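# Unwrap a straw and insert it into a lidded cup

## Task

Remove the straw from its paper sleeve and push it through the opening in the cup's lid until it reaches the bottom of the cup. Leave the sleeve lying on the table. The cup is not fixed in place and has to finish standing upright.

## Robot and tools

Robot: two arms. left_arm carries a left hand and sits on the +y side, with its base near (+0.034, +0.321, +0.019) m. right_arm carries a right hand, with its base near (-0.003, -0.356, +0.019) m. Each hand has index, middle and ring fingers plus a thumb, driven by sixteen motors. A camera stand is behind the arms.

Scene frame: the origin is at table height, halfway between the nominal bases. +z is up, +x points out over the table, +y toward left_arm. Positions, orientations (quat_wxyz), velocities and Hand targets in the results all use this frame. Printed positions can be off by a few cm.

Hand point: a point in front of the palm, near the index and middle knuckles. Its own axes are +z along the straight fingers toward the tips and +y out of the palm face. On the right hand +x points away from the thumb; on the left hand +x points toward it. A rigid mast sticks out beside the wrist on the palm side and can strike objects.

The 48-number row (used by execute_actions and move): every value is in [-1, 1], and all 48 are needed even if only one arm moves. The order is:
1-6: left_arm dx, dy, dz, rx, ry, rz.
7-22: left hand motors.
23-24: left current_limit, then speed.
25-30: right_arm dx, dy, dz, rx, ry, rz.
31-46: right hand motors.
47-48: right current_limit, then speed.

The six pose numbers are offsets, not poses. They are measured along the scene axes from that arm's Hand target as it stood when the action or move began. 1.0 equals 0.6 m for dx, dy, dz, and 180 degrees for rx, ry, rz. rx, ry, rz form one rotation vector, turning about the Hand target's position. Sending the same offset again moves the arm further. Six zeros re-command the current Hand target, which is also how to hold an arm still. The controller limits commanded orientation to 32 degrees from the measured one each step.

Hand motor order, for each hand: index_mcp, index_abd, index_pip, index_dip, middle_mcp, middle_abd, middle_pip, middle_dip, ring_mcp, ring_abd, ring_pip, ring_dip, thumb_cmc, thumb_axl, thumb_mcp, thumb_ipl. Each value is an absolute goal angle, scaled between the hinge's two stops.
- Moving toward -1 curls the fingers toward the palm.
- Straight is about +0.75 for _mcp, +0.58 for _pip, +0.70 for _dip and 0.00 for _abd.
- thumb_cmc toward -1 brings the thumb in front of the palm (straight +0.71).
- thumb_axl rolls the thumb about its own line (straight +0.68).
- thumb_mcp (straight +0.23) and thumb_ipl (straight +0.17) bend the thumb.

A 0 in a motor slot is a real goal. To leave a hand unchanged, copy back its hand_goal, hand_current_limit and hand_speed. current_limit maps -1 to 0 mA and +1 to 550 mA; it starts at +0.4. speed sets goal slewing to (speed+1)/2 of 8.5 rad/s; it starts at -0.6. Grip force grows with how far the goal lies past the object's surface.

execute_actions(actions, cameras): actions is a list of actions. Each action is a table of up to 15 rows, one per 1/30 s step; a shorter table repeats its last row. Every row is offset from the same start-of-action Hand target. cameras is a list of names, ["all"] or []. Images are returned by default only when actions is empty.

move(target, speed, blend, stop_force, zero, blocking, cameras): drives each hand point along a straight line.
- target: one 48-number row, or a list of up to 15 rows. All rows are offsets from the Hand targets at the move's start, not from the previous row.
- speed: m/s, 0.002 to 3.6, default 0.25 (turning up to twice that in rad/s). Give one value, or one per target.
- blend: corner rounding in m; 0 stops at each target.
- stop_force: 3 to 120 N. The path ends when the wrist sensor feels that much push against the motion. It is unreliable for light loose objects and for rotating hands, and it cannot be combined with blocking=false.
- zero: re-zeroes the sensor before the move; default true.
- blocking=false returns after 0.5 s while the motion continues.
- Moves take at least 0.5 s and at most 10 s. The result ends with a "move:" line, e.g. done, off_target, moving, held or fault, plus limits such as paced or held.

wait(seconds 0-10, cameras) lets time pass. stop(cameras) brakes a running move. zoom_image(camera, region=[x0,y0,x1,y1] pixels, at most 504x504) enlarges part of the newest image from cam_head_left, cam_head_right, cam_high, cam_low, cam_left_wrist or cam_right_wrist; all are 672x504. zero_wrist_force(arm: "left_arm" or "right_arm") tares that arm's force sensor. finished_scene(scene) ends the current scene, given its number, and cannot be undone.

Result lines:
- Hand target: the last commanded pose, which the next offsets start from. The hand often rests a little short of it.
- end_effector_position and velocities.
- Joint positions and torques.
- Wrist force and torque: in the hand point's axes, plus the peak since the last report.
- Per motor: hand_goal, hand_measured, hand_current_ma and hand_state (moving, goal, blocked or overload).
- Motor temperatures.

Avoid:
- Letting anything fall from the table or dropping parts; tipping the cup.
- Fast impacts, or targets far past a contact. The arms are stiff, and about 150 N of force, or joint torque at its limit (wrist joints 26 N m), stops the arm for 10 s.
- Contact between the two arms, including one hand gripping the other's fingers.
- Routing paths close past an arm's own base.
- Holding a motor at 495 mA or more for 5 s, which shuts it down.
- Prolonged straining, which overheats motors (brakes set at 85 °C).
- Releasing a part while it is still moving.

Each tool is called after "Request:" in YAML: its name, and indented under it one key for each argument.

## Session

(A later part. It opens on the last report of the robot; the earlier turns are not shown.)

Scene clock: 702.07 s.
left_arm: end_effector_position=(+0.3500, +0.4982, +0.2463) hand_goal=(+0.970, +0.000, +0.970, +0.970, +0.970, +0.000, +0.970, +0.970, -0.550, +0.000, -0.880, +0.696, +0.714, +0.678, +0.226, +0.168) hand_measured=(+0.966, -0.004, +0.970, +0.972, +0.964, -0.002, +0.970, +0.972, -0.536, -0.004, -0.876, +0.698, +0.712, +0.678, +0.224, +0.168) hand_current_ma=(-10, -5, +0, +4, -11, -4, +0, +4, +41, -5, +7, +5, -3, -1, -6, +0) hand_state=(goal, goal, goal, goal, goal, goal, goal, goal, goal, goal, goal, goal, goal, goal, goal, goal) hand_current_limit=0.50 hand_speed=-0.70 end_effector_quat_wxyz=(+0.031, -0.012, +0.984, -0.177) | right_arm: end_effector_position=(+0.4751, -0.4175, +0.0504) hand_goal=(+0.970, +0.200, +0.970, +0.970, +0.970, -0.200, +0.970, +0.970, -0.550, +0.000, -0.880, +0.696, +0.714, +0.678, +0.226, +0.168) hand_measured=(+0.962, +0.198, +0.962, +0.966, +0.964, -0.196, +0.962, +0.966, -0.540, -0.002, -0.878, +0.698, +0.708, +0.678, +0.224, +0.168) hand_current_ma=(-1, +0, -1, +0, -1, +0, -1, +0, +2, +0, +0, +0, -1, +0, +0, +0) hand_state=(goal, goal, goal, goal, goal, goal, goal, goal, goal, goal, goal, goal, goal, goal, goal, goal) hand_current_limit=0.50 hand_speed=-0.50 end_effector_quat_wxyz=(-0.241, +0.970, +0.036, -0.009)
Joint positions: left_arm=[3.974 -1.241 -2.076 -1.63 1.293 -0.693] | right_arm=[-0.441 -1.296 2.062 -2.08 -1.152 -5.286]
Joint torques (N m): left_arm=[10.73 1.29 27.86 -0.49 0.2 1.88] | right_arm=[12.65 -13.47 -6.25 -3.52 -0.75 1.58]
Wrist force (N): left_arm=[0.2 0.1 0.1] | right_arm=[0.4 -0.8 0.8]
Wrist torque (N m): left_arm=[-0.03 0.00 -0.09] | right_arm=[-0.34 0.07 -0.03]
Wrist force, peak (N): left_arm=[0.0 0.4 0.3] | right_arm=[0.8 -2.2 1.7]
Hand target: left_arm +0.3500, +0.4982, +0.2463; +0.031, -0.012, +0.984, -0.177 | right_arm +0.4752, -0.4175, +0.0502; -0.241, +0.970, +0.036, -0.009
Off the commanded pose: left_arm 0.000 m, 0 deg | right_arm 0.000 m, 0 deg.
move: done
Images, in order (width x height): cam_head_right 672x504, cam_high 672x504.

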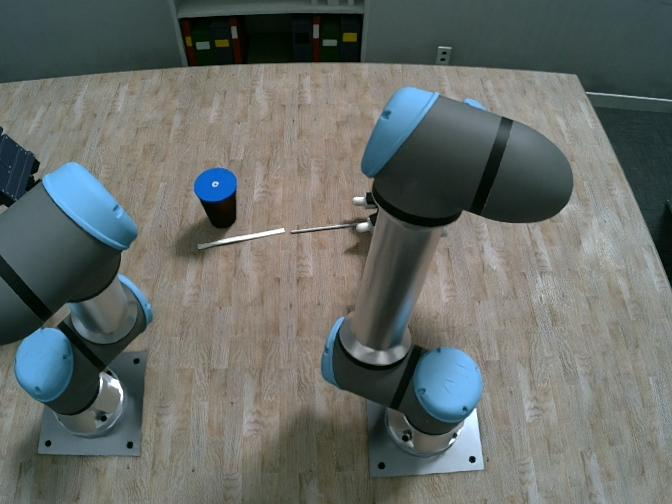

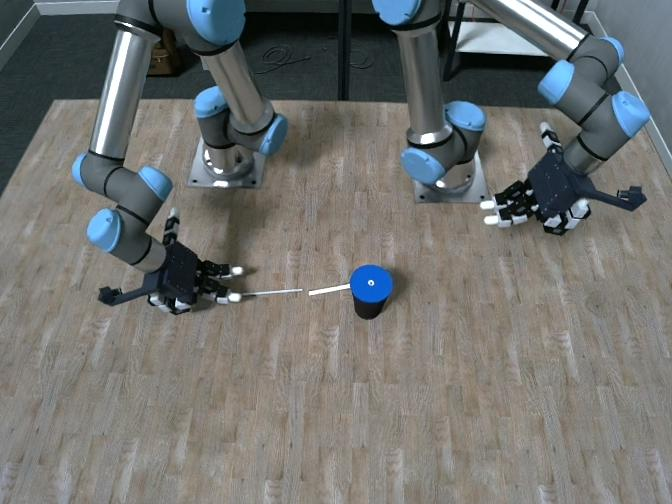

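Request:
move:
  target:
    - [0,0,0,0,0,0,0.97,0,0.97,0.97,0.97,0,0.97,0.97,-0.55,0.0,-0.88,0.696,0.714,0.678,0.226,0.168,0.5,-0.7,0.0122,-0.01,-0.045,0,0,0,0.97,0.2,0.97,0.97,0.97,-0.2,0.97,0.97,-0.55,0.0,-0.88,0.696,0.714,0.678,0.226,0.168,0.5,-0.5]
    - [0,0,0,0,0,0,0.97,0,0.97,0.97,0.97,0,0.97,0.97,-0.55,0.0,-0.88,0.696,0.714,0.678,0.226,0.168,0.5,-0.7,0.0122,-0.01,-0.062,0,0,0,0.97,0.2,0.97,0.97,0.97,-0.2,0.97,0.97,-0.55,0.0,-0.88,0.696,0.714,0.678,0.226,0.168,0.5,-0.5]
  speed: [0.06,0.012]
  stop_force: 5
  cameras: ["cam_high","cam_head_right"]

Request:
zoom_image:
  camera: "cam_high"
  region: [180, 265, 260, 325]

Request:
zoom_image:
  camera: "cam_head_right"
  region: [310, 190, 400, 257]

Scene clock: 717.43 s.
left_arm: end_effector_position=(+0.3500, +0.4982, +0.2463) hand_goal=(+0.970, +0.000, +0.970, +0.970, +0.970, +0.000, +0.970, +0.970, -0.550, +0.000, -0.880, +0.696, +0.714, +0.678, +0.226, +0.168) hand_measured=(+0.966, -0.004, +0.970, +0.972, +0.964, -0.002, +0.970, +0.972, -0.536, -0.004, -0.876, +0.698, +0.712, +0.678, +0.224, +0.168) hand_current_ma=(-10, -5, +0, +4, -11, -4, +0, +4, +41, -5, +7, +5, -3, -1, -6, +0) hand_state=(goal, goal, goal, goal, goal, goal, goal, goal, goal, goal, goal, goal, goal, goal, goal, goal) hand_current_limit=0.50 hand_speed=-0.70 end_effector_quat_wxyz=(+0.031, -0.012, +0.984, -0.177) | right_arm: end_effector_position=(+0.4825, -0.4236, +0.0130) hand_goal=(+0.970, +0.200, +0.970, +0.970, +0.970, -0.200, +0.970, +0.970, -0.550, +0.000, -0.880, +0.696, +0.714, +0.678, +0.226, +0.168) hand_measured=(+0.964, +0.198, +0.968, +0.966, +0.964, -0.196, +0.968, +0.966, -0.540, -0.002, -0.878, +0.698, +0.708, +0.678, +0.224, +0.168) hand_current_ma=(-1, +0, +0, +0, -1, +0, +0, +0, +2, +0, +0, +0, -1, +0, +0, +0) hand_state=(goal, goal, goal, goal, goal, goal, goal, goal, goal, goal, goal, goal, goal, goal, goal, goal) hand_current_limit=0.50 hand_speed=-0.50 end_effector_quat_wxyz=(-0.241, +0.970, +0.036, -0.009)
Joint positions: left_arm=[3.974 -1.241 -2.076 -1.63 1.293 -0.693] | right_arm=[-0.446 -1.208 2.069 -2.173 -1.153 -5.291]
Joint torques (N m): left_arm=[9.77 0.94 27.99 -0.72 -0.15 1.69] | right_arm=[-11.91 -15.46 -4.53 -3.73 -0.85 0.3]
Wrist force (N): left_arm=[0.1 0.1 0.1] | right_arm=[0.5 -1.0 -0.5]
Wrist torque (N m): left_arm=[-0.03 0.01 -0.09] | right_arm=[-0.20 0.02 0.06]
Wrist force, peak (N): left_arm=[0.0 0.5 0.2] | right_arm=[0.9 -1.0 1.2]
Hand target: left_arm +0.3500, +0.4982, +0.2463; +0.031, -0.012, +0.984, -0.177 | right_arm +0.4825, -0.4235, +0.0130; -0.241, +0.970, +0.036, -0.009
Off the commanded pose: left_arm 0.000 m, 0 deg | right_arm 0.000 m, 0 deg.
move: done
Images, in order (width x height): cam_head_right 672x504, cam_high 672x504.

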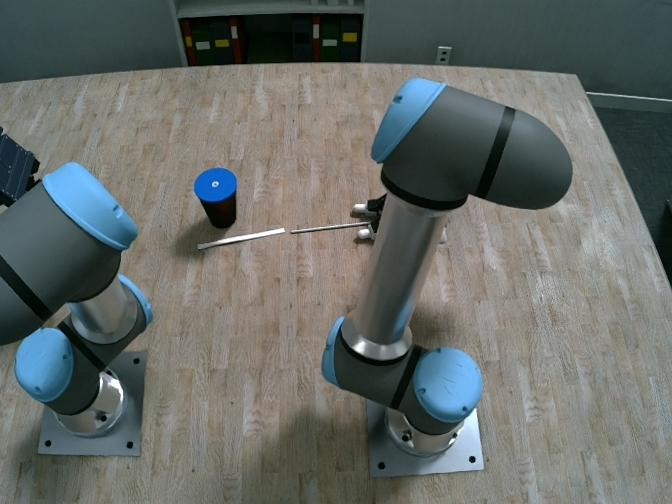

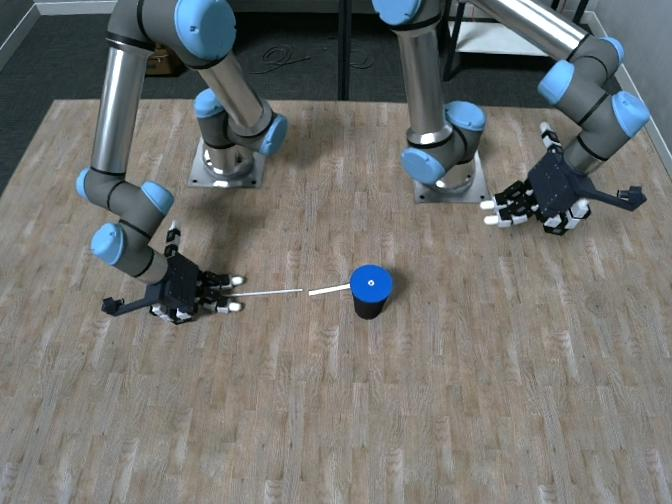

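Scaled by 6.300 from the camera's 672x504 image, which has a finer 960x720 frame.

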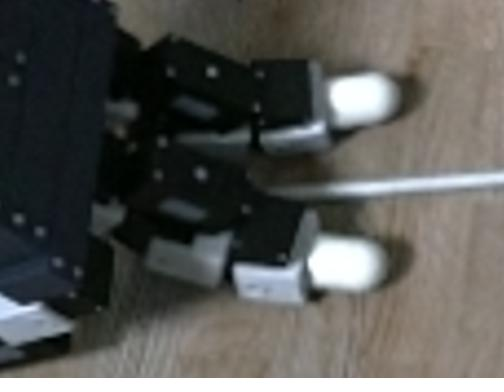

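Scaled by 5.600 from the camera's 672x504 image, which has a finer 960x720 frame.

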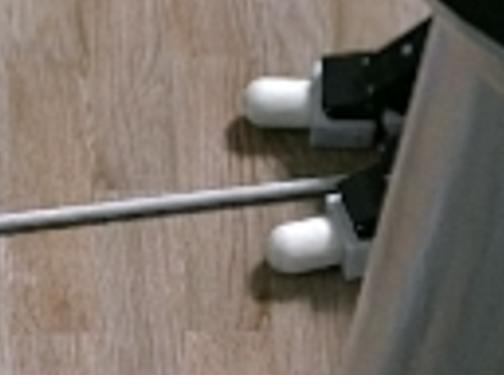

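Request:
move:
  target:
    - [0,0,0,0,0,0,0.97,0,0.97,0.97,0.97,0,0.97,0.97,-0.55,0.0,-0.88,0.696,0.714,0.678,0.226,0.168,0.5,-0.7,0,0,0,0,0,0,0.97,-0.35,0.97,0.97,0.97,0.35,0.97,0.97,-0.55,0.0,-0.88,0.696,0.714,0.678,0.226,0.168,0.6,-0.85]
  speed: 0.03
  cameras: ["cam_high","cam_head_right"]

Request:
zoom_image:
  camera: "cam_high"
  region: [180, 265, 260, 325]

Request:
zoom_image:
  camera: "cam_head_right"
  region: [310, 190, 400, 257]

Scene clock: 722.83 s.
left_arm: end_effector_position=(+0.3500, +0.4982, +0.2463) hand_goal=(+0.970, +0.000, +0.970, +0.970, +0.970, +0.000, +0.970, +0.970, -0.550, +0.000, -0.880, +0.696, +0.714, +0.678, +0.226, +0.168) hand_measured=(+0.966, -0.004, +0.970, +0.972, +0.964, -0.002, +0.970, +0.972, -0.536, -0.004, -0.876, +0.698, +0.712, +0.678, +0.224, +0.168) hand_current_ma=(-10, -5, +0, +4, -11, -4, +0, +4, +41, -5, +7, +5, -3, -1, -6, +0) hand_state=(goal, goal, goal, goal, goal, goal, goal, goal, goal, goal, goal, goal, goal, goal, goal, goal) hand_current_limit=0.50 hand_speed=-0.70 end_effector_quat_wxyz=(+0.031, -0.012, +0.984, -0.177) | right_arm: end_effector_position=(+0.4825, -0.4236, +0.0130) hand_goal=(+0.970, -0.350, +0.970, +0.970, +0.970, +0.350, +0.970, +0.970, -0.550, +0.000, -0.880, +0.696, +0.714, +0.678, +0.226, +0.168) hand_measured=(+0.984, -0.136, +0.984, +0.970, +0.968, +0.096, +0.972, +0.968, -0.540, -0.002, -0.878, +0.698, +0.708, +0.678, +0.224, +0.168) hand_current_ma=(+3, +440, +3, +0, +0, -440, +0, +0, +2, +0, +0, +0, -1, +0, +0, +0) hand_state=(goal, blocked, goal, goal, goal, blocked, goal, goal, goal, goal, goal, goal, goal, goal, goal, goal) hand_current_limit=0.60 hand_speed=-0.85 end_effector_quat_wxyz=(-0.241, +0.970, +0.036, -0.009)
Joint positions: left_arm=[3.974 -1.241 -2.076 -1.63 1.293 -0.693] | right_arm=[-0.446 -1.208 2.069 -2.173 -1.153 -5.291]
Joint torques (N m): left_arm=[11.23 -0.06 29.6 -0.61 -0.37 1.53] | right_arm=[-0.55 -17.38 -5.55 -3.29 -0.5 1.32]
Wrist force (N): left_arm=[0.3 0.2 -0.1] | right_arm=[0.4 -2.2 -0.8]
Wrist torque (N m): left_arm=[0.00 -0.01 -0.08] | right_arm=[-0.19 0.01 0.04]
Wrist force, peak (N): left_arm=[-0.1 0.5 0.0] | right_arm=[1.0 -2.8 -1.6]
Hand target: left_arm +0.3500, +0.4982, +0.2463; +0.031, -0.012, +0.984, -0.177 | right_arm +0.4825, -0.4235, +0.0130; -0.241, +0.970, +0.036, -0.009
Off the commanded pose: left_arm 0.000 m, 0 deg | right_arm 0.000 m, 0 deg.
move: done
Images, in order (width x height): cam_head_right 672x504, cam_high 672x504.

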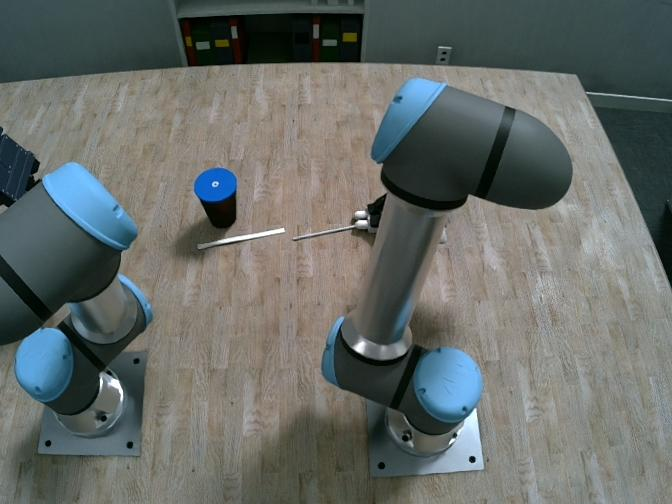

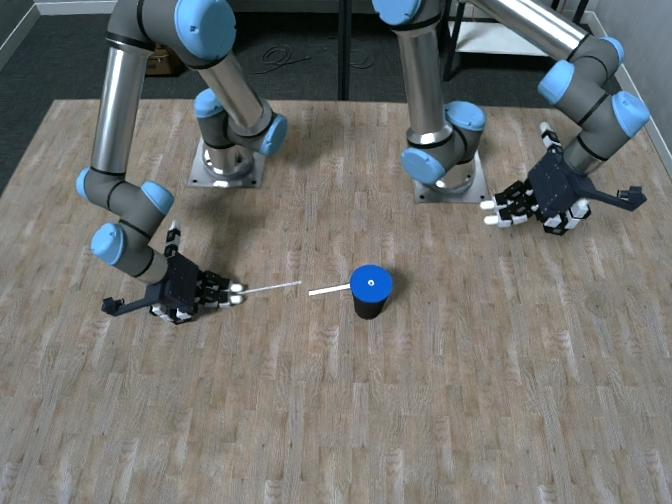

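Scaled by 6.300 from the camera's 672x504 image, which has a finer 960x720 frame.

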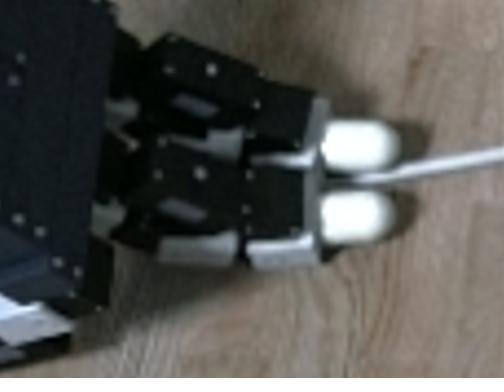

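Scaled by 5.600 from the camera's 672x504 image, which has a finer 960x720 frame.

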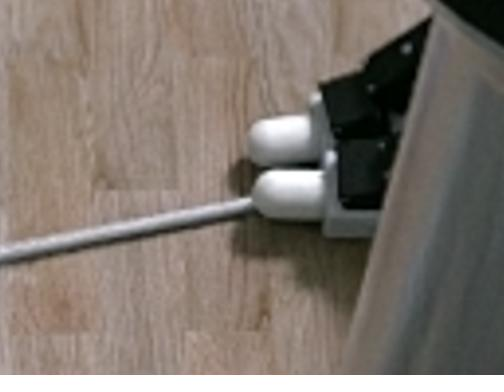

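Request:
move:
  target:
    - [0,0,0,0,0,0,0.97,0,0.97,0.97,0.97,0,0.97,0.97,-0.55,0.0,-0.88,0.696,0.714,0.678,0.226,0.168,0.5,-0.7,0,0,0.015,0,0,0,0.97,0.3,0.97,0.97,0.97,-0.3,0.97,0.97,-0.55,0.0,-0.88,0.696,0.714,0.678,0.226,0.168,0.5,-0.6]
  speed: 0.03
  cameras: ["cam_high","cam_head_right"]

Request:
zoom_image:
  camera: "cam_high"
  region: [180, 265, 260, 325]

Request:
zoom_image:
  camera: "cam_head_right"
  region: [310, 190, 400, 257]

Scene clock: 736.40 s.
left_arm: end_effector_position=(+0.3500, +0.4982, +0.2463) hand_goal=(+0.970, +0.000, +0.970, +0.970, +0.970, +0.000, +0.970, +0.970, -0.550, +0.000, -0.880, +0.696, +0.714, +0.678, +0.226, +0.168) hand_measured=(+0.966, -0.004, +0.970, +0.972, +0.964, -0.002, +0.970, +0.972, -0.536, -0.004, -0.876, +0.698, +0.712, +0.678, +0.224, +0.168) hand_current_ma=(-10, -5, +0, +4, -11, -4, +0, +4, +41, -5, +7, +5, -3, -1, -6, +0) hand_state=(goal, goal, goal, goal, goal, goal, goal, goal, goal, goal, goal, goal, goal, goal, goal, goal) hand_current_limit=0.50 hand_speed=-0.70 end_effector_quat_wxyz=(+0.031, -0.012, +0.984, -0.177) | right_arm: end_effector_position=(+0.4825, -0.4235, +0.0219) hand_goal=(+0.970, +0.300, +0.970, +0.970, +0.970, -0.300, +0.970, +0.970, -0.550, +0.000, -0.880, +0.696, +0.714, +0.678, +0.226, +0.168) hand_measured=(+0.964, +0.296, +0.970, +0.970, +0.964, -0.294, +0.970, +0.968, -0.540, -0.002, -0.878, +0.698, +0.708, +0.678, +0.224, +0.168) hand_current_ma=(+0, +0, +0, +0, +0, +0, +0, +0, +2, +0, +0, +0, -1, +0, +0, +0) hand_state=(goal, goal, goal, goal, goal, goal, goal, goal, goal, goal, goal, goal, goal, goal, goal, goal) hand_current_limit=0.50 hand_speed=-0.60 end_effector_quat_wxyz=(-0.241, +0.970, +0.036, -0.009)
Joint positions: left_arm=[3.974 -1.241 -2.076 -1.63 1.293 -0.693] | right_arm=[-0.446 -1.225 2.062 -2.149 -1.153 -5.291]
Joint torques (N m): left_arm=[10.56 0.22 29.22 -0.63 -0.7 1.48] | right_arm=[10.31 -42.31 -26.36 0.6 0.29 0.73]
Wrist force (N): left_arm=[0.2 0.2 0.1] | right_arm=[0.7 -1.2 0.7]
Wrist torque (N m): left_arm=[-0.01 0.00 -0.09] | right_arm=[-0.39 0.01 0.06]
Wrist force, peak (N): left_arm=[0.2 0.3 0.2] | right_arm=[0.6 -2.4 -1.1]
Hand target: left_arm +0.3500, +0.4982, +0.2463; +0.031, -0.012, +0.984, -0.177 | right_arm +0.4825, -0.4235, +0.0220; -0.241, +0.970, +0.036, -0.009
Off the commanded pose: left_arm 0.000 m, 0 deg | right_arm 0.000 m, 0 deg.
move: done
Images, in order (width x height): cam_head_right 672x504, cam_high 672x504.

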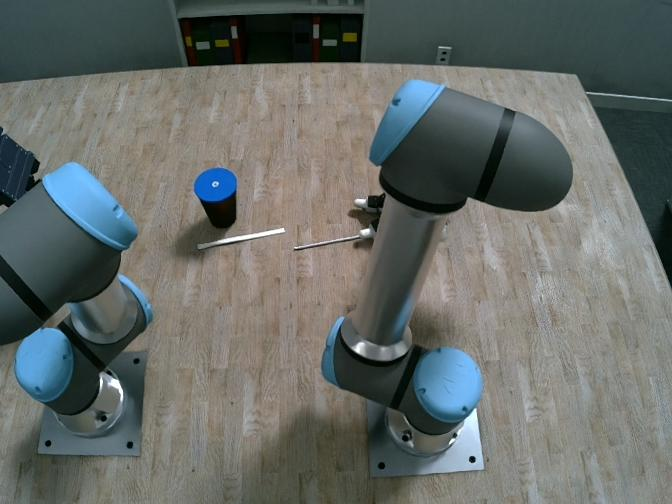

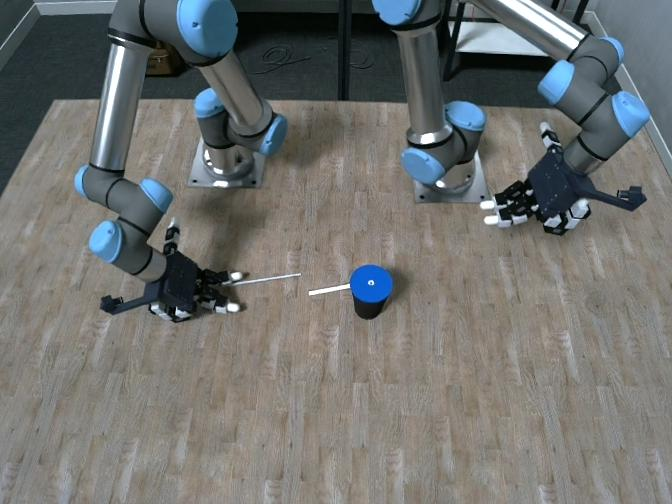

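Scaled by 6.300 from the camera's 672x504 image, which has a finer 960x720 frame.

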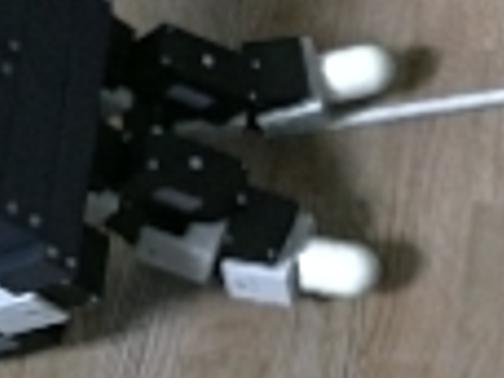

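Scaled by 5.600 from the camera's 672x504 image, which has a finer 960x720 frame.

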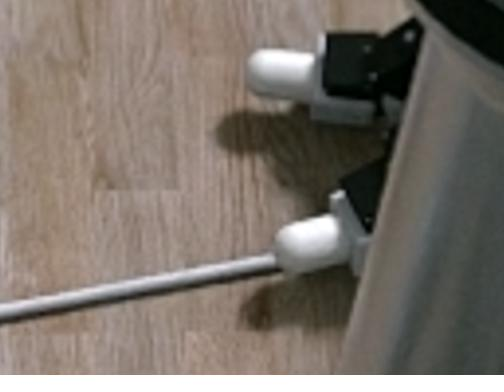

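Request:
move:
  target:
    - [0,0,0,0,0,0,0.97,0,0.97,0.97,0.97,0,0.97,0.97,-0.55,0.0,-0.88,0.696,0.714,0.678,0.226,0.168,0.5,-0.7,-0.0178,-0.0015,0.01,0,0,0.0444,0.97,0.3,0.97,0.97,0.97,-0.3,0.97,0.97,-0.55,0.0,-0.88,0.696,0.714,0.678,0.226,0.168,0.5,-0.6]
  speed: 0.08
  cameras: ["cam_high","cam_head_right"]

Request:
zoom_image:
  camera: "cam_high"
  region: [180, 255, 260, 315]

Request:
zoom_image:
  camera: "cam_head_right"
  region: [310, 190, 400, 257]

Scene clock: 747.43 s.
left_arm: end_effector_position=(+0.3500, +0.4982, +0.2463) hand_goal=(+0.970, +0.000, +0.970, +0.970, +0.970, +0.000, +0.970, +0.970, -0.550, +0.000, -0.880, +0.696, +0.714, +0.678, +0.226, +0.168) hand_measured=(+0.966, -0.004, +0.970, +0.972, +0.964, -0.002, +0.970, +0.972, -0.536, -0.004, -0.876, +0.698, +0.712, +0.678, +0.224, +0.168) hand_current_ma=(-10, -5, +0, +4, -11, -4, +0, +4, +41, -5, +7, +5, -3, -1, -6, +0) hand_state=(goal, goal, goal, goal, goal, goal, goal, goal, goal, goal, goal, goal, goal, goal, goal, goal) hand_current_limit=0.50 hand_speed=-0.70 end_effector_quat_wxyz=(+0.031, -0.012, +0.984, -0.177) | right_arm: end_effector_position=(+0.4719, -0.4244, +0.0280) hand_goal=(+0.970, +0.300, +0.970, +0.970, +0.970, -0.300, +0.970, +0.970, -0.550, +0.000, -0.880, +0.696, +0.714, +0.678, +0.226, +0.168) hand_measured=(+0.964, +0.296, +0.970, +0.970, +0.964, -0.294, +0.970, +0.968, -0.540, -0.002, -0.878, +0.698, +0.708, +0.678, +0.224, +0.168) hand_current_ma=(+0, +0, +0, +0, +0, +0, +0, +0, +2, +0, +0, +0, -1, +0, +0, +0) hand_state=(goal, goal, goal, goal, goal, goal, goal, goal, goal, goal, goal, goal, goal, goal, goal, goal) hand_current_limit=0.50 hand_speed=-0.60 end_effector_quat_wxyz=(-0.240, +0.965, +0.103, -0.026)
Joint positions: left_arm=[3.974 -1.241 -2.076 -1.63 1.293 -0.693] | right_arm=[-0.446 -1.258 2.069 -2.066 -1.193 -5.436]
Joint torques (N m): left_arm=[10.02 0.21 28.44 -0.35 -0.72 1.45] | right_arm=[-13.08 -40.46 -5.41 0.18 -0.87 -1.56]
Wrist force (N): left_arm=[0.1 0.2 -0.1] | right_arm=[0.5 -1.2 0.8]
Wrist torque (N m): left_arm=[0.00 0.01 -0.10] | right_arm=[-0.40 0.03 0.07]
Wrist force, peak (N): left_arm=[0.2 0.5 0.0] | right_arm=[0.7 -1.3 1.2]
Hand target: left_arm +0.3500, +0.4982, +0.2463; +0.031, -0.012, +0.984, -0.177 | right_arm +0.4718, -0.4244, +0.0280; -0.240, +0.965, +0.104, -0.026
Off the commanded pose: left_arm 0.000 m, 0 deg | right_arm 0.000 m, 0 deg.
move: done
Images, in order (width x height): cam_head_right 672x504, cam_high 672x504.

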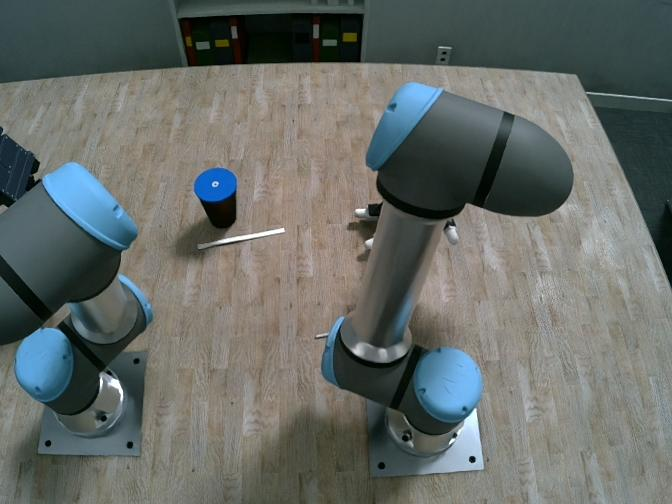

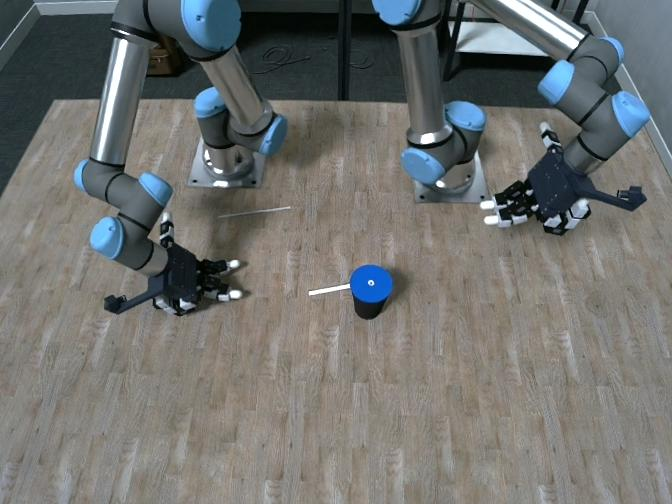

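Scaled by 6.300 from the camera's 672x504 image, which has a finer 960x720 frame.

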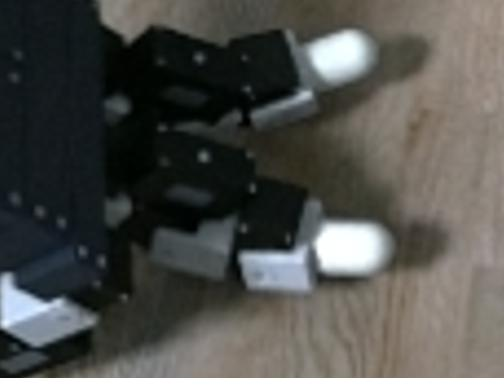

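Scaled by 5.600 from the camera's 672x504 image, which has a finer 960x720 frame.

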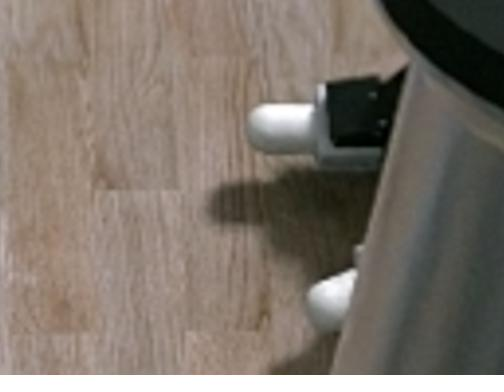

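Request:
move:
  target:
    - [0,0,0,0,0,0,0.97,0.3,0.97,0.97,0.97,-0.3,0.97,0.97,-0.55,0.0,-0.88,0.696,0.714,0.678,0.226,0.168,0.5,-0.5,0,0,0.1,0,0,0,0.97,0.3,0.97,0.97,0.97,-0.3,0.97,0.97,-0.55,0.0,-0.88,0.696,0.714,0.678,0.226,0.168,0.5,-0.6]
    - [0.05,-0.664,0.006,-0.0433,0.0142,0.0347,0.97,0.3,0.97,0.97,0.97,-0.3,0.97,0.97,-0.55,0.0,-0.88,0.696,0.714,0.678,0.226,0.168,0.5,-0.5,0,-0.1,0.25,0,0,0,0.97,0.3,0.97,0.97,0.97,-0.3,0.97,0.97,-0.55,0.0,-0.88,0.696,0.714,0.678,0.226,0.168,0.5,-0.6]
    - [-0.388,-0.844,-0.277,-0.0433,0.0142,0.0347,0.97,0.3,0.97,0.97,0.97,-0.3,0.97,0.97,-0.55,0.0,-0.88,0.696,0.714,0.678,0.226,0.168,0.5,-0.5,0,-0.15,0.3,0,0,0,0.97,0.3,0.97,0.97,0.97,-0.3,0.97,0.97,-0.55,0.0,-0.88,0.696,0.714,0.678,0.226,0.168,0.5,-0.6]
  speed: [0.15,0.35,0.3]
  blend: [0.02,0.05,0]
  cameras: ["cam_high","cam_head_left","cam_head_right"]

Request:
zoom_image:
  camera: "cam_high"
  region: [210, 160, 350, 260]

Scene clock: 776.40 s.
left_arm: end_effector_position=(+0.1172, -0.0082, +0.0801) hand_goal=(+0.970, +0.300, +0.970, +0.970, +0.970, -0.300, +0.970, +0.970, -0.550, +0.000, -0.880, +0.696, +0.714, +0.678, +0.226, +0.168) hand_measured=(+0.964, +0.296, +0.970, +0.972, +0.964, -0.296, +0.970, +0.972, -0.536, -0.004, -0.876, +0.698, +0.712, +0.678, +0.224, +0.168) hand_current_ma=(-13, -8, +0, +4, -14, +6, +0, +4, +41, -5, +7, +5, -4, -1, -6, +0) hand_state=(goal, goal, goal, goal, goal, goal, goal, goal, goal, goal, goal, goal, goal, goal, goal, goal) hand_current_limit=0.50 hand_speed=-0.50 end_effector_quat_wxyz=(+0.018, -0.072, +0.968, -0.241) end_effector_velocity=(+0.000, +0.000, +0.000) end_effector_angular_velocity=(+0.000, +0.001, +0.003) | right_arm: end_effector_position=(+0.4718, -0.5144, +0.2080) hand_goal=(+0.970, +0.300, +0.970, +0.970, +0.970, -0.300, +0.970, +0.970, -0.550, +0.000, -0.880, +0.696, +0.714, +0.678, +0.226, +0.168) hand_measured=(+0.964, +0.296, +0.970, +0.970, +0.964, -0.294, +0.970, +0.968, -0.540, -0.002, -0.878, +0.698, +0.708, +0.678, +0.224, +0.168) hand_current_ma=(-1, +0, +0, +0, -1, +0, +0, +0, +2, +0, +0, +0, -1, +0, +0, +0) hand_state=(goal, goal, goal, goal, goal, goal, goal, goal, goal, goal, goal, goal, goal, goal, goal, goal) hand_current_limit=0.50 hand_speed=-0.60 end_effector_quat_wxyz=(-0.240, +0.965, +0.104, -0.026)
Joint positions: left_arm=[2.309 -1.486 -2.617 -0.204 1.291 -2.572] | right_arm=[-0.6 -1.446 1.747 -1.503 -1.244 -5.591]
Joint velocities: left_arm=[-0.002 -0.002 0 0.003 0.002 -0.005] | right_arm=[within noise]
Joint torques (N m): left_arm=[-9.15 3.38 22.54 5.97 0.62 -2.14] | right_arm=[-13.15 -12.33 -31.48 0.73 -1.01 -1.29]
Wrist force (N): left_arm=[0.4 0.4 0.1] | right_arm=[0.4 -1.4 1.9]
Wrist torque (N m): left_arm=[0.00 -0.02 0.03] | right_arm=[-0.53 0.00 0.06]
Wrist force, peak (N): left_arm=[0.3 1.6 -0.6] | right_arm=[-0.2 -1.6 2.0]
Hand target: left_arm +0.1172, -0.0082, +0.0801; +0.018, -0.072, +0.968, -0.241 | right_arm +0.4718, -0.5144, +0.2080; -0.240, +0.965, +0.104, -0.026
Off the commanded pose: left_arm 0.000 m, 0 deg | right_arm 0.000 m, 0 deg.
move: done; blend cut to 0 m at target 1
Images, in order (width x height): cam_head_left 672x504, cam_head_right 672x504, cam_high 672x504.

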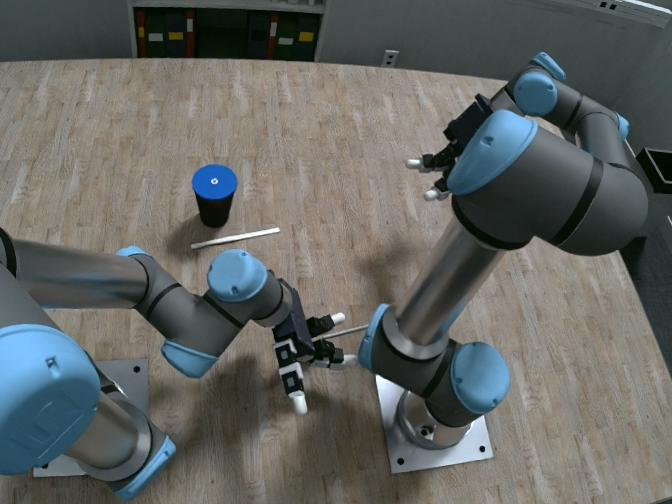

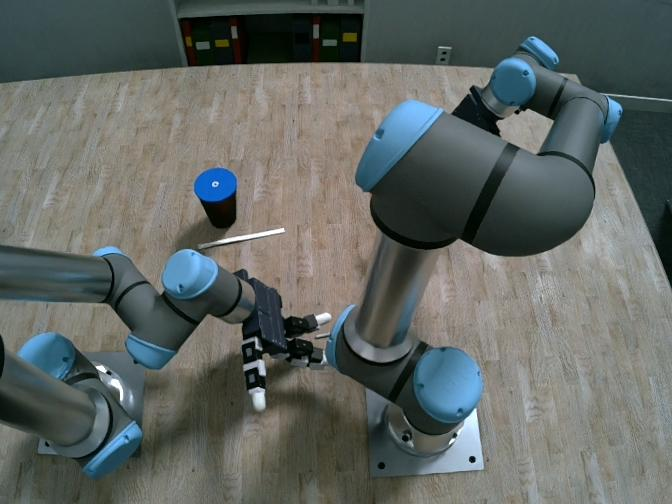

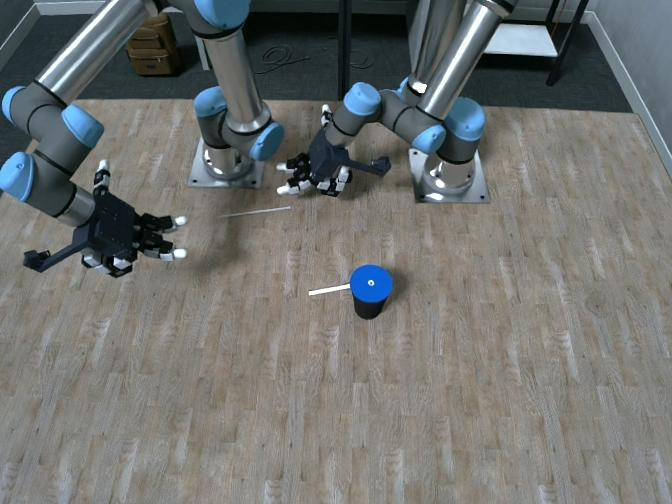

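Scaled by 3.600 from the camera's 672x504 image, which has a finer 960x720 frame.

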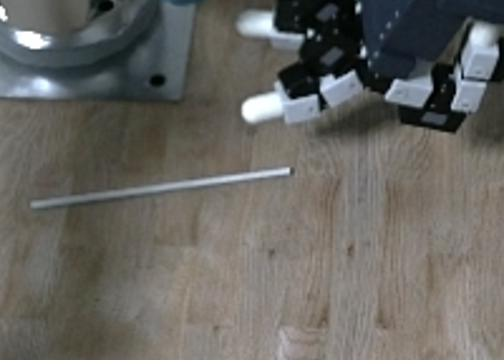

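Request:
move:
  target:
    - [0.0917,-0.0233,-0.045,0,0,0.0136,0.97,0.3,0.97,0.97,0.97,-0.3,0.97,0.97,-0.55,0.0,-0.88,0.696,0.714,0.678,0.226,0.168,0.5,-0.5,0,0,0,0,0,0,0.97,0.3,0.97,0.97,0.97,-0.3,0.97,0.97,-0.55,0.0,-0.88,0.696,0.714,0.678,0.226,0.168,0.5,-0.6]
  speed: 0.15
  cameras: ["cam_high","cam_head_left"]

Request:
zoom_image:
  camera: "cam_high"
  region: [210, 160, 350, 260]

Request:
zoom_image:
  camera: "cam_head_left"
  region: [270, 280, 390, 380]

Scene clock: 800.63 s.
left_arm: end_effector_position=(+0.1721, -0.0222, +0.0531) hand_goal=(+0.970, +0.300, +0.970, +0.970, +0.970, -0.300, +0.970, +0.970, -0.550, +0.000, -0.880, +0.696, +0.714, +0.678, +0.226, +0.168) hand_measured=(+0.964, +0.296, +0.970, +0.972, +0.964, -0.296, +0.970, +0.972, -0.536, -0.004, -0.876, +0.698, +0.712, +0.678, +0.224, +0.168) hand_current_ma=(-13, -8, +0, +4, -14, +6, +0, +4, +41, -5, +7, +5, -4, -1, -6, +0) hand_state=(goal, goal, goal, goal, goal, goal, goal, goal, goal, goal, goal, goal, goal, goal, goal, goal) hand_current_limit=0.50 hand_speed=-0.50 end_effector_quat_wxyz=(+0.023, -0.093, +0.966, -0.241) | right_arm: end_effector_position=(+0.4718, -0.5144, +0.2080) hand_goal=(+0.970, +0.300, +0.970, +0.970, +0.970, -0.300, +0.970, +0.970, -0.550, +0.000, -0.880, +0.696, +0.714, +0.678, +0.226, +0.168) hand_measured=(+0.964, +0.296, +0.970, +0.970, +0.964, -0.294, +0.970, +0.968, -0.540, -0.002, -0.878, +0.698, +0.708, +0.678, +0.224, +0.168) hand_current_ma=(-1, +0, +0, +0, -1, +0, +0, +0, +2, +0, +0, +0, -1, +0, +0, +0) hand_state=(goal, goal, goal, goal, goal, goal, goal, goal, goal, goal, goal, goal, goal, goal, goal, goal) hand_current_limit=0.50 hand_speed=-0.60 end_effector_quat_wxyz=(-0.240, +0.965, +0.104, -0.026)
Joint positions: left_arm=[2.398 -1.668 -2.559 -0.093 1.273 -2.527] | right_arm=[-0.6 -1.446 1.747 -1.503 -1.244 -5.591]
Joint torques (N m): left_arm=[11.2 11.01 17.73 5.76 -2.1 1.64] | right_arm=[-13.24 -12.68 -31.67 0.63 -0.94 -1.33]
Wrist force (N): left_arm=[0.3 0.4 0.1] | right_arm=[0.2 -1.3 1.7]
Wrist torque (N m): left_arm=[-0.01 -0.01 -0.07] | right_arm=[-0.49 0.04 0.04]
Wrist force, peak (N): left_arm=[1.2 0.4 -0.1] | right_arm=[-0.2 -1.6 2.1]
Hand target: left_arm +0.1722, -0.0222, +0.0531; +0.023, -0.093, +0.966, -0.241 | right_arm +0.4718, -0.5144, +0.2080; -0.240, +0.965, +0.104, -0.026
Off the commanded pose: left_arm 0.000 m, 0 deg | right_arm 0.000 m, 0 deg.
move: done
Images, in order (width x height): cam_head_left 672x504, cam_high 672x504.

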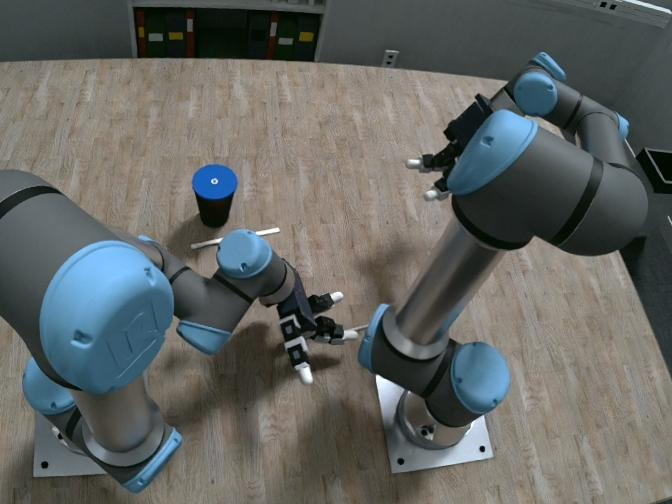

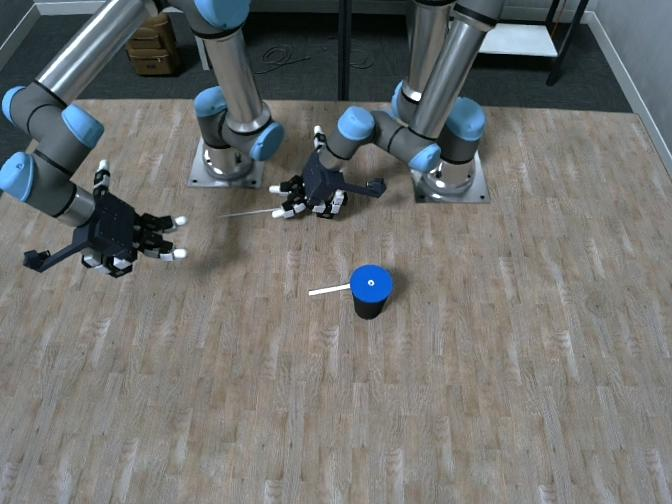

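Scaled by 3.600 from the camera's 672x504 image, which has a finer 960x720 frame.

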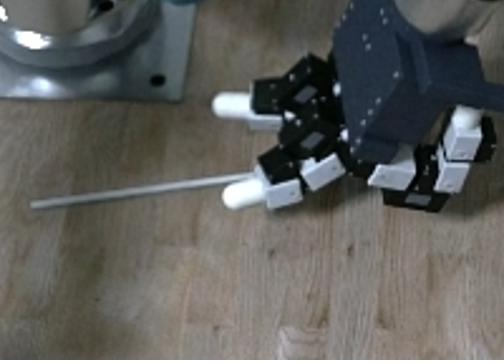

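Scaled by 4.200 from the camera's 672x504 image, which has a finer 960x720 frame.

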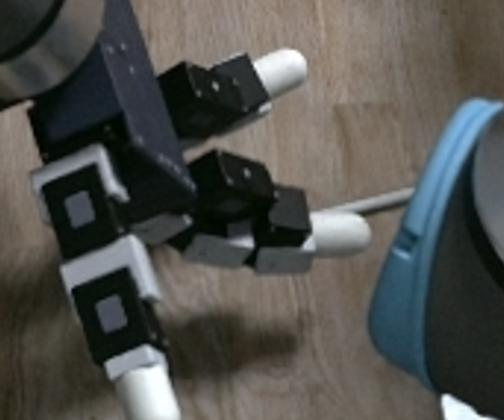

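Request:
move:
  target:
    - [-0.02,-0.004,-0.042,0,0,0,0.97,0.3,0.97,0.97,0.97,-0.3,0.97,0.97,-0.55,0.0,-0.88,0.696,0.714,0.678,0.226,0.168,0.5,-0.5,0,0,0,0,0,0,0.97,0.3,0.97,0.97,0.97,-0.3,0.97,0.97,-0.55,0.0,-0.88,0.696,0.714,0.678,0.226,0.168,0.5,-0.6]
  speed: 0.05
  cameras: ["cam_high","cam_head_left"]

Request:
zoom_image:
  camera: "cam_high"
  region: [215, 180, 315, 250]

Request:
zoom_image:
  camera: "cam_head_left"
  region: [270, 280, 390, 380]

Scene clock: 813.63 s.
left_arm: end_effector_position=(+0.1602, -0.0246, +0.0279) hand_goal=(+0.970, +0.300, +0.970, +0.970, +0.970, -0.300, +0.970, +0.970, -0.550, +0.000, -0.880, +0.696, +0.714, +0.678, +0.226, +0.168) hand_measured=(+0.964, +0.296, +0.970, +0.972, +0.964, -0.296, +0.970, +0.972, -0.536, -0.004, -0.876, +0.698, +0.712, +0.678, +0.224, +0.168) hand_current_ma=(-13, -8, +0, +4, -14, +6, +0, +4, +41, -5, +7, +5, -4, -1, -6, +0) hand_state=(goal, goal, goal, goal, goal, goal, goal, goal, goal, goal, goal, goal, goal, goal, goal, goal) hand_current_limit=0.50 hand_speed=-0.50 end_effector_quat_wxyz=(+0.023, -0.093, +0.966, -0.241) | right_arm: end_effector_position=(+0.4718, -0.5144, +0.2080) hand_goal=(+0.970, +0.300, +0.970, +0.970, +0.970, -0.300, +0.970, +0.970, -0.550, +0.000, -0.880, +0.696, +0.714, +0.678, +0.226, +0.168) hand_measured=(+0.964, +0.296, +0.970, +0.970, +0.964, -0.294, +0.970, +0.968, -0.540, -0.002, -0.878, +0.698, +0.708, +0.678, +0.224, +0.168) hand_current_ma=(-1, +0, +0, +0, -1, +0, +0, +0, +2, +0, +0, +0, -1, +0, +0, +0) hand_state=(goal, goal, goal, goal, goal, goal, goal, goal, goal, goal, goal, goal, goal, goal, goal, goal) hand_current_limit=0.50 hand_speed=-0.60 end_effector_quat_wxyz=(-0.240, +0.965, +0.104, -0.026)
Joint positions: left_arm=[2.367 -1.766 -2.585 0.039 1.285 -2.557] | right_arm=[-0.6 -1.446 1.747 -1.503 -1.244 -5.591]
Joint torques (N m): left_arm=[-8.49 12.99 0.87 6.05 0.57 -1.87] | right_arm=[-13.1 -12.39 -31.84 0.59 -0.93 -1.28]
Wrist force (N): left_arm=[0.2 0.3 0.1] | right_arm=[0.2 -1.5 1.6]
Wrist torque (N m): left_arm=[-0.02 0.01 0.02] | right_arm=[-0.50 0.04 0.04]
Wrist force, peak (N): left_arm=[0.4 0.5 0.3] | right_arm=[0.2 -1.8 1.9]
Hand target: left_arm +0.1602, -0.0246, +0.0279; +0.023, -0.093, +0.966, -0.241 | right_arm +0.4718, -0.5144, +0.2080; -0.240, +0.965, +0.104, -0.026
Off the commanded pose: left_arm 0.000 m, 0 deg | right_arm 0.000 m, 0 deg.
move: done
Images, in order (width x height): cam_head_left 672x504, cam_high 672x504.

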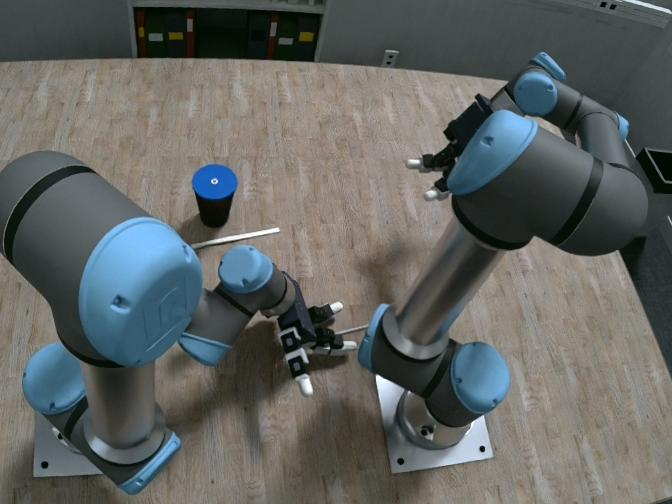

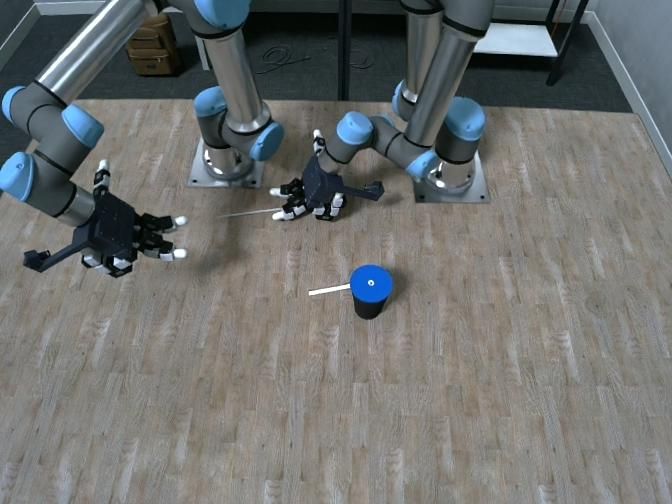

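Scaled by 5.040 from the camera's 672x504 image, which has a finer 960x720 frame.

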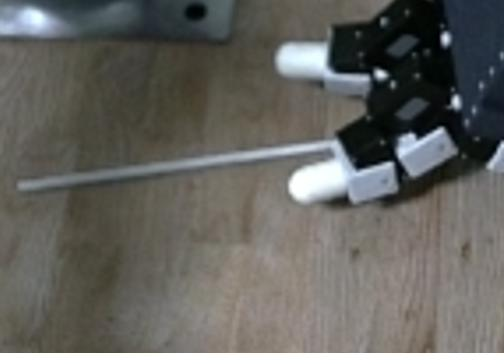

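Scaled by 4.200 from the camera's 672x504 image, which has a finer 960x720 frame.

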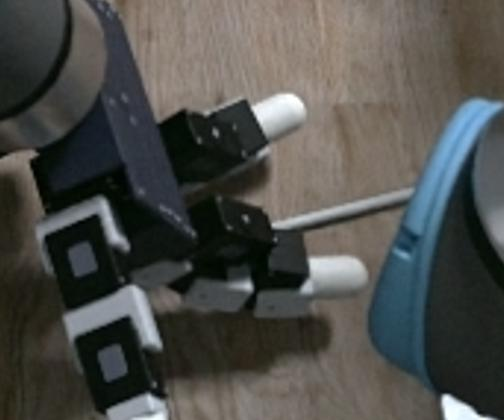

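Request:
move:
  target:
    - [0.0035,0,-0.02,0,0,0,0.97,0.3,0.97,0.97,0.97,-0.3,0.97,0.97,-0.55,0.0,-0.88,0.696,0.714,0.678,0.226,0.168,0.5,-0.5,0,0,0,0,0,0,0.97,0.3,0.97,0.97,0.97,-0.3,0.97,0.97,-0.55,0.0,-0.88,0.696,0.714,0.678,0.226,0.168,0.5,-0.6]
    - [0.0035,0,-0.05,0,0,0,0.97,0.3,0.97,0.97,0.97,-0.3,0.97,0.97,-0.55,0.0,-0.88,0.696,0.714,0.678,0.226,0.168,0.5,-0.5,0,0,0,0,0,0,0.97,0.3,0.97,0.97,0.97,-0.3,0.97,0.97,-0.55,0.0,-0.88,0.696,0.714,0.678,0.226,0.168,0.5,-0.6]
  speed: [0.04,0.01]
  stop_force: 4
  cameras: ["cam_high","cam_head_left"]

Request:
zoom_image:
  camera: "cam_high"
  region: [215, 180, 315, 250]

Request:
zoom_image:
  camera: "cam_head_left"
  region: [270, 280, 390, 380]

Scene clock: 822.43 s.
left_arm: end_effector_position=(+0.1623, -0.0246, +0.0106) hand_goal=(+0.970, +0.300, +0.970, +0.970, +0.970, -0.300, +0.970, +0.970, -0.550, +0.000, -0.880, +0.696, +0.714, +0.678, +0.226, +0.168) hand_measured=(+0.976, +0.298, +0.976, +0.972, +0.976, -0.298, +0.976, +0.972, -0.536, -0.004, -0.876, +0.698, +0.712, +0.678, +0.224, +0.168) hand_current_ma=(+15, -3, +11, +4, +14, +3, +12, +4, +41, -5, +7, +5, -4, -1, -6, +0) hand_state=(goal, goal, goal, goal, goal, goal, goal, goal, goal, goal, goal, goal, goal, goal, goal, goal) hand_current_limit=0.50 hand_speed=-0.50 end_effector_quat_wxyz=(+0.023, -0.093, +0.966, -0.241) | right_arm: end_effector_position=(+0.4718, -0.5144, +0.2080) hand_goal=(+0.970, +0.300, +0.970, +0.970, +0.970, -0.300, +0.970, +0.970, -0.550, +0.000, -0.880, +0.696, +0.714, +0.678, +0.226, +0.168) hand_measured=(+0.964, +0.296, +0.970, +0.970, +0.964, -0.294, +0.970, +0.968, -0.540, -0.002, -0.878, +0.698, +0.708, +0.678, +0.224, +0.168) hand_current_ma=(-1, +0, +0, +0, -1, +0, +0, +0, +2, +0, +0, +0, -1, +0, +0, +0) hand_state=(goal, goal, goal, goal, goal, goal, goal, goal, goal, goal, goal, goal, goal, goal, goal, goal) hand_current_limit=0.50 hand_speed=-0.60 end_effector_quat_wxyz=(-0.240, +0.965, +0.104, -0.026)
Joint positions: left_arm=[2.372 -1.84 -2.59 0.119 1.284 -2.553] | right_arm=[-0.6 -1.446 1.747 -1.503 -1.244 -5.591]
Joint torques (N m): left_arm=[4.17 28.88 15.16 -0.02 -1.57 1.45] | right_arm=[-13.13 -12.48 -31.53 0.61 -0.68 -1.25]
Wrist force (N): left_arm=[0.2 -0.7 -0.7] | right_arm=[0.1 -1.5 1.9]
Wrist torque (N m): left_arm=[0.14 -0.01 -0.07] | right_arm=[-0.52 0.04 0.02]
Wrist force, peak (N): left_arm=[0.3 -0.3 -4.5] | right_arm=[-0.1 -1.4 2.2]
Hand target: left_arm +0.1623, -0.0246, +0.0106; +0.023, -0.093, +0.966, -0.241 (not the last commanded pose) | right_arm +0.4718, -0.5144, +0.2080; -0.240, +0.965, +0.104, -0.026
Off the commanded pose: left_arm 0.013 m, 0 deg | right_arm 0.000 m, 0 deg.
move: contact (left_arm); path passed 1 of 2 targets
Images, in order (width x height): cam_head_left 672x504, cam_high 672x504.

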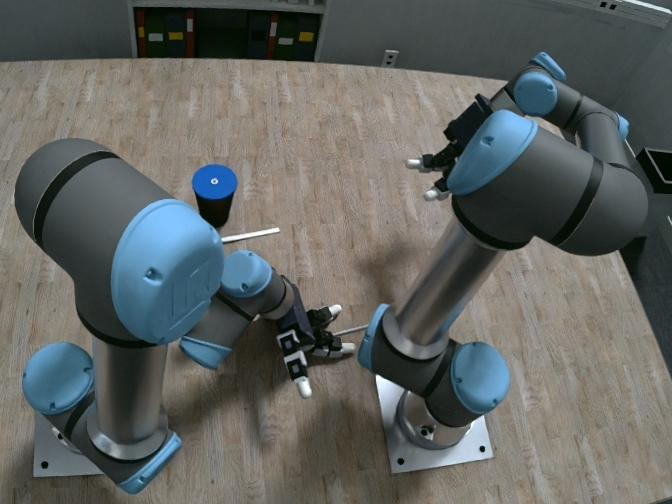

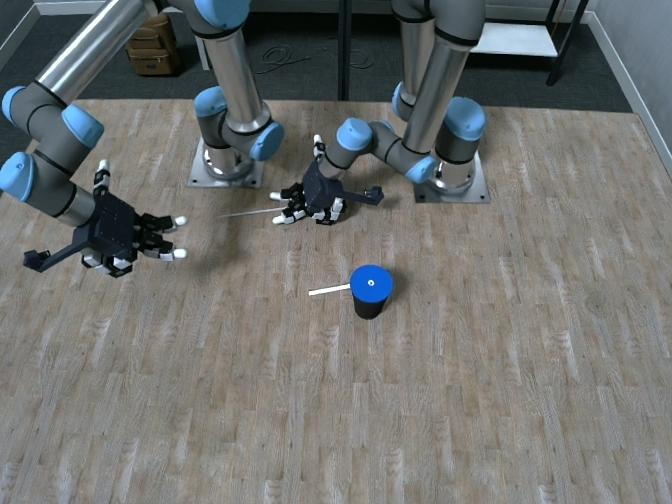

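Scaled by 5.040 from the camera's 672x504 image, which has a finer 960x720 frame.

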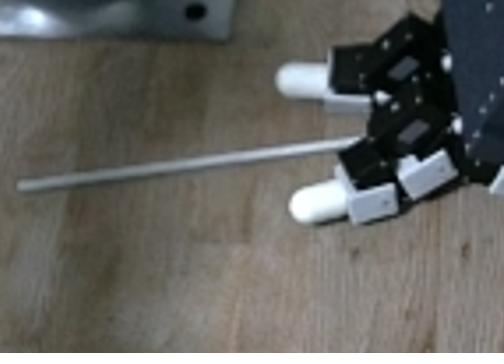

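Scaled by 4.200 from the camera's 672x504 image, which has a finer 960x720 frame.

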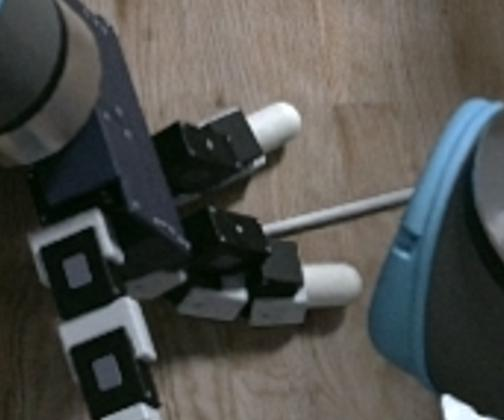

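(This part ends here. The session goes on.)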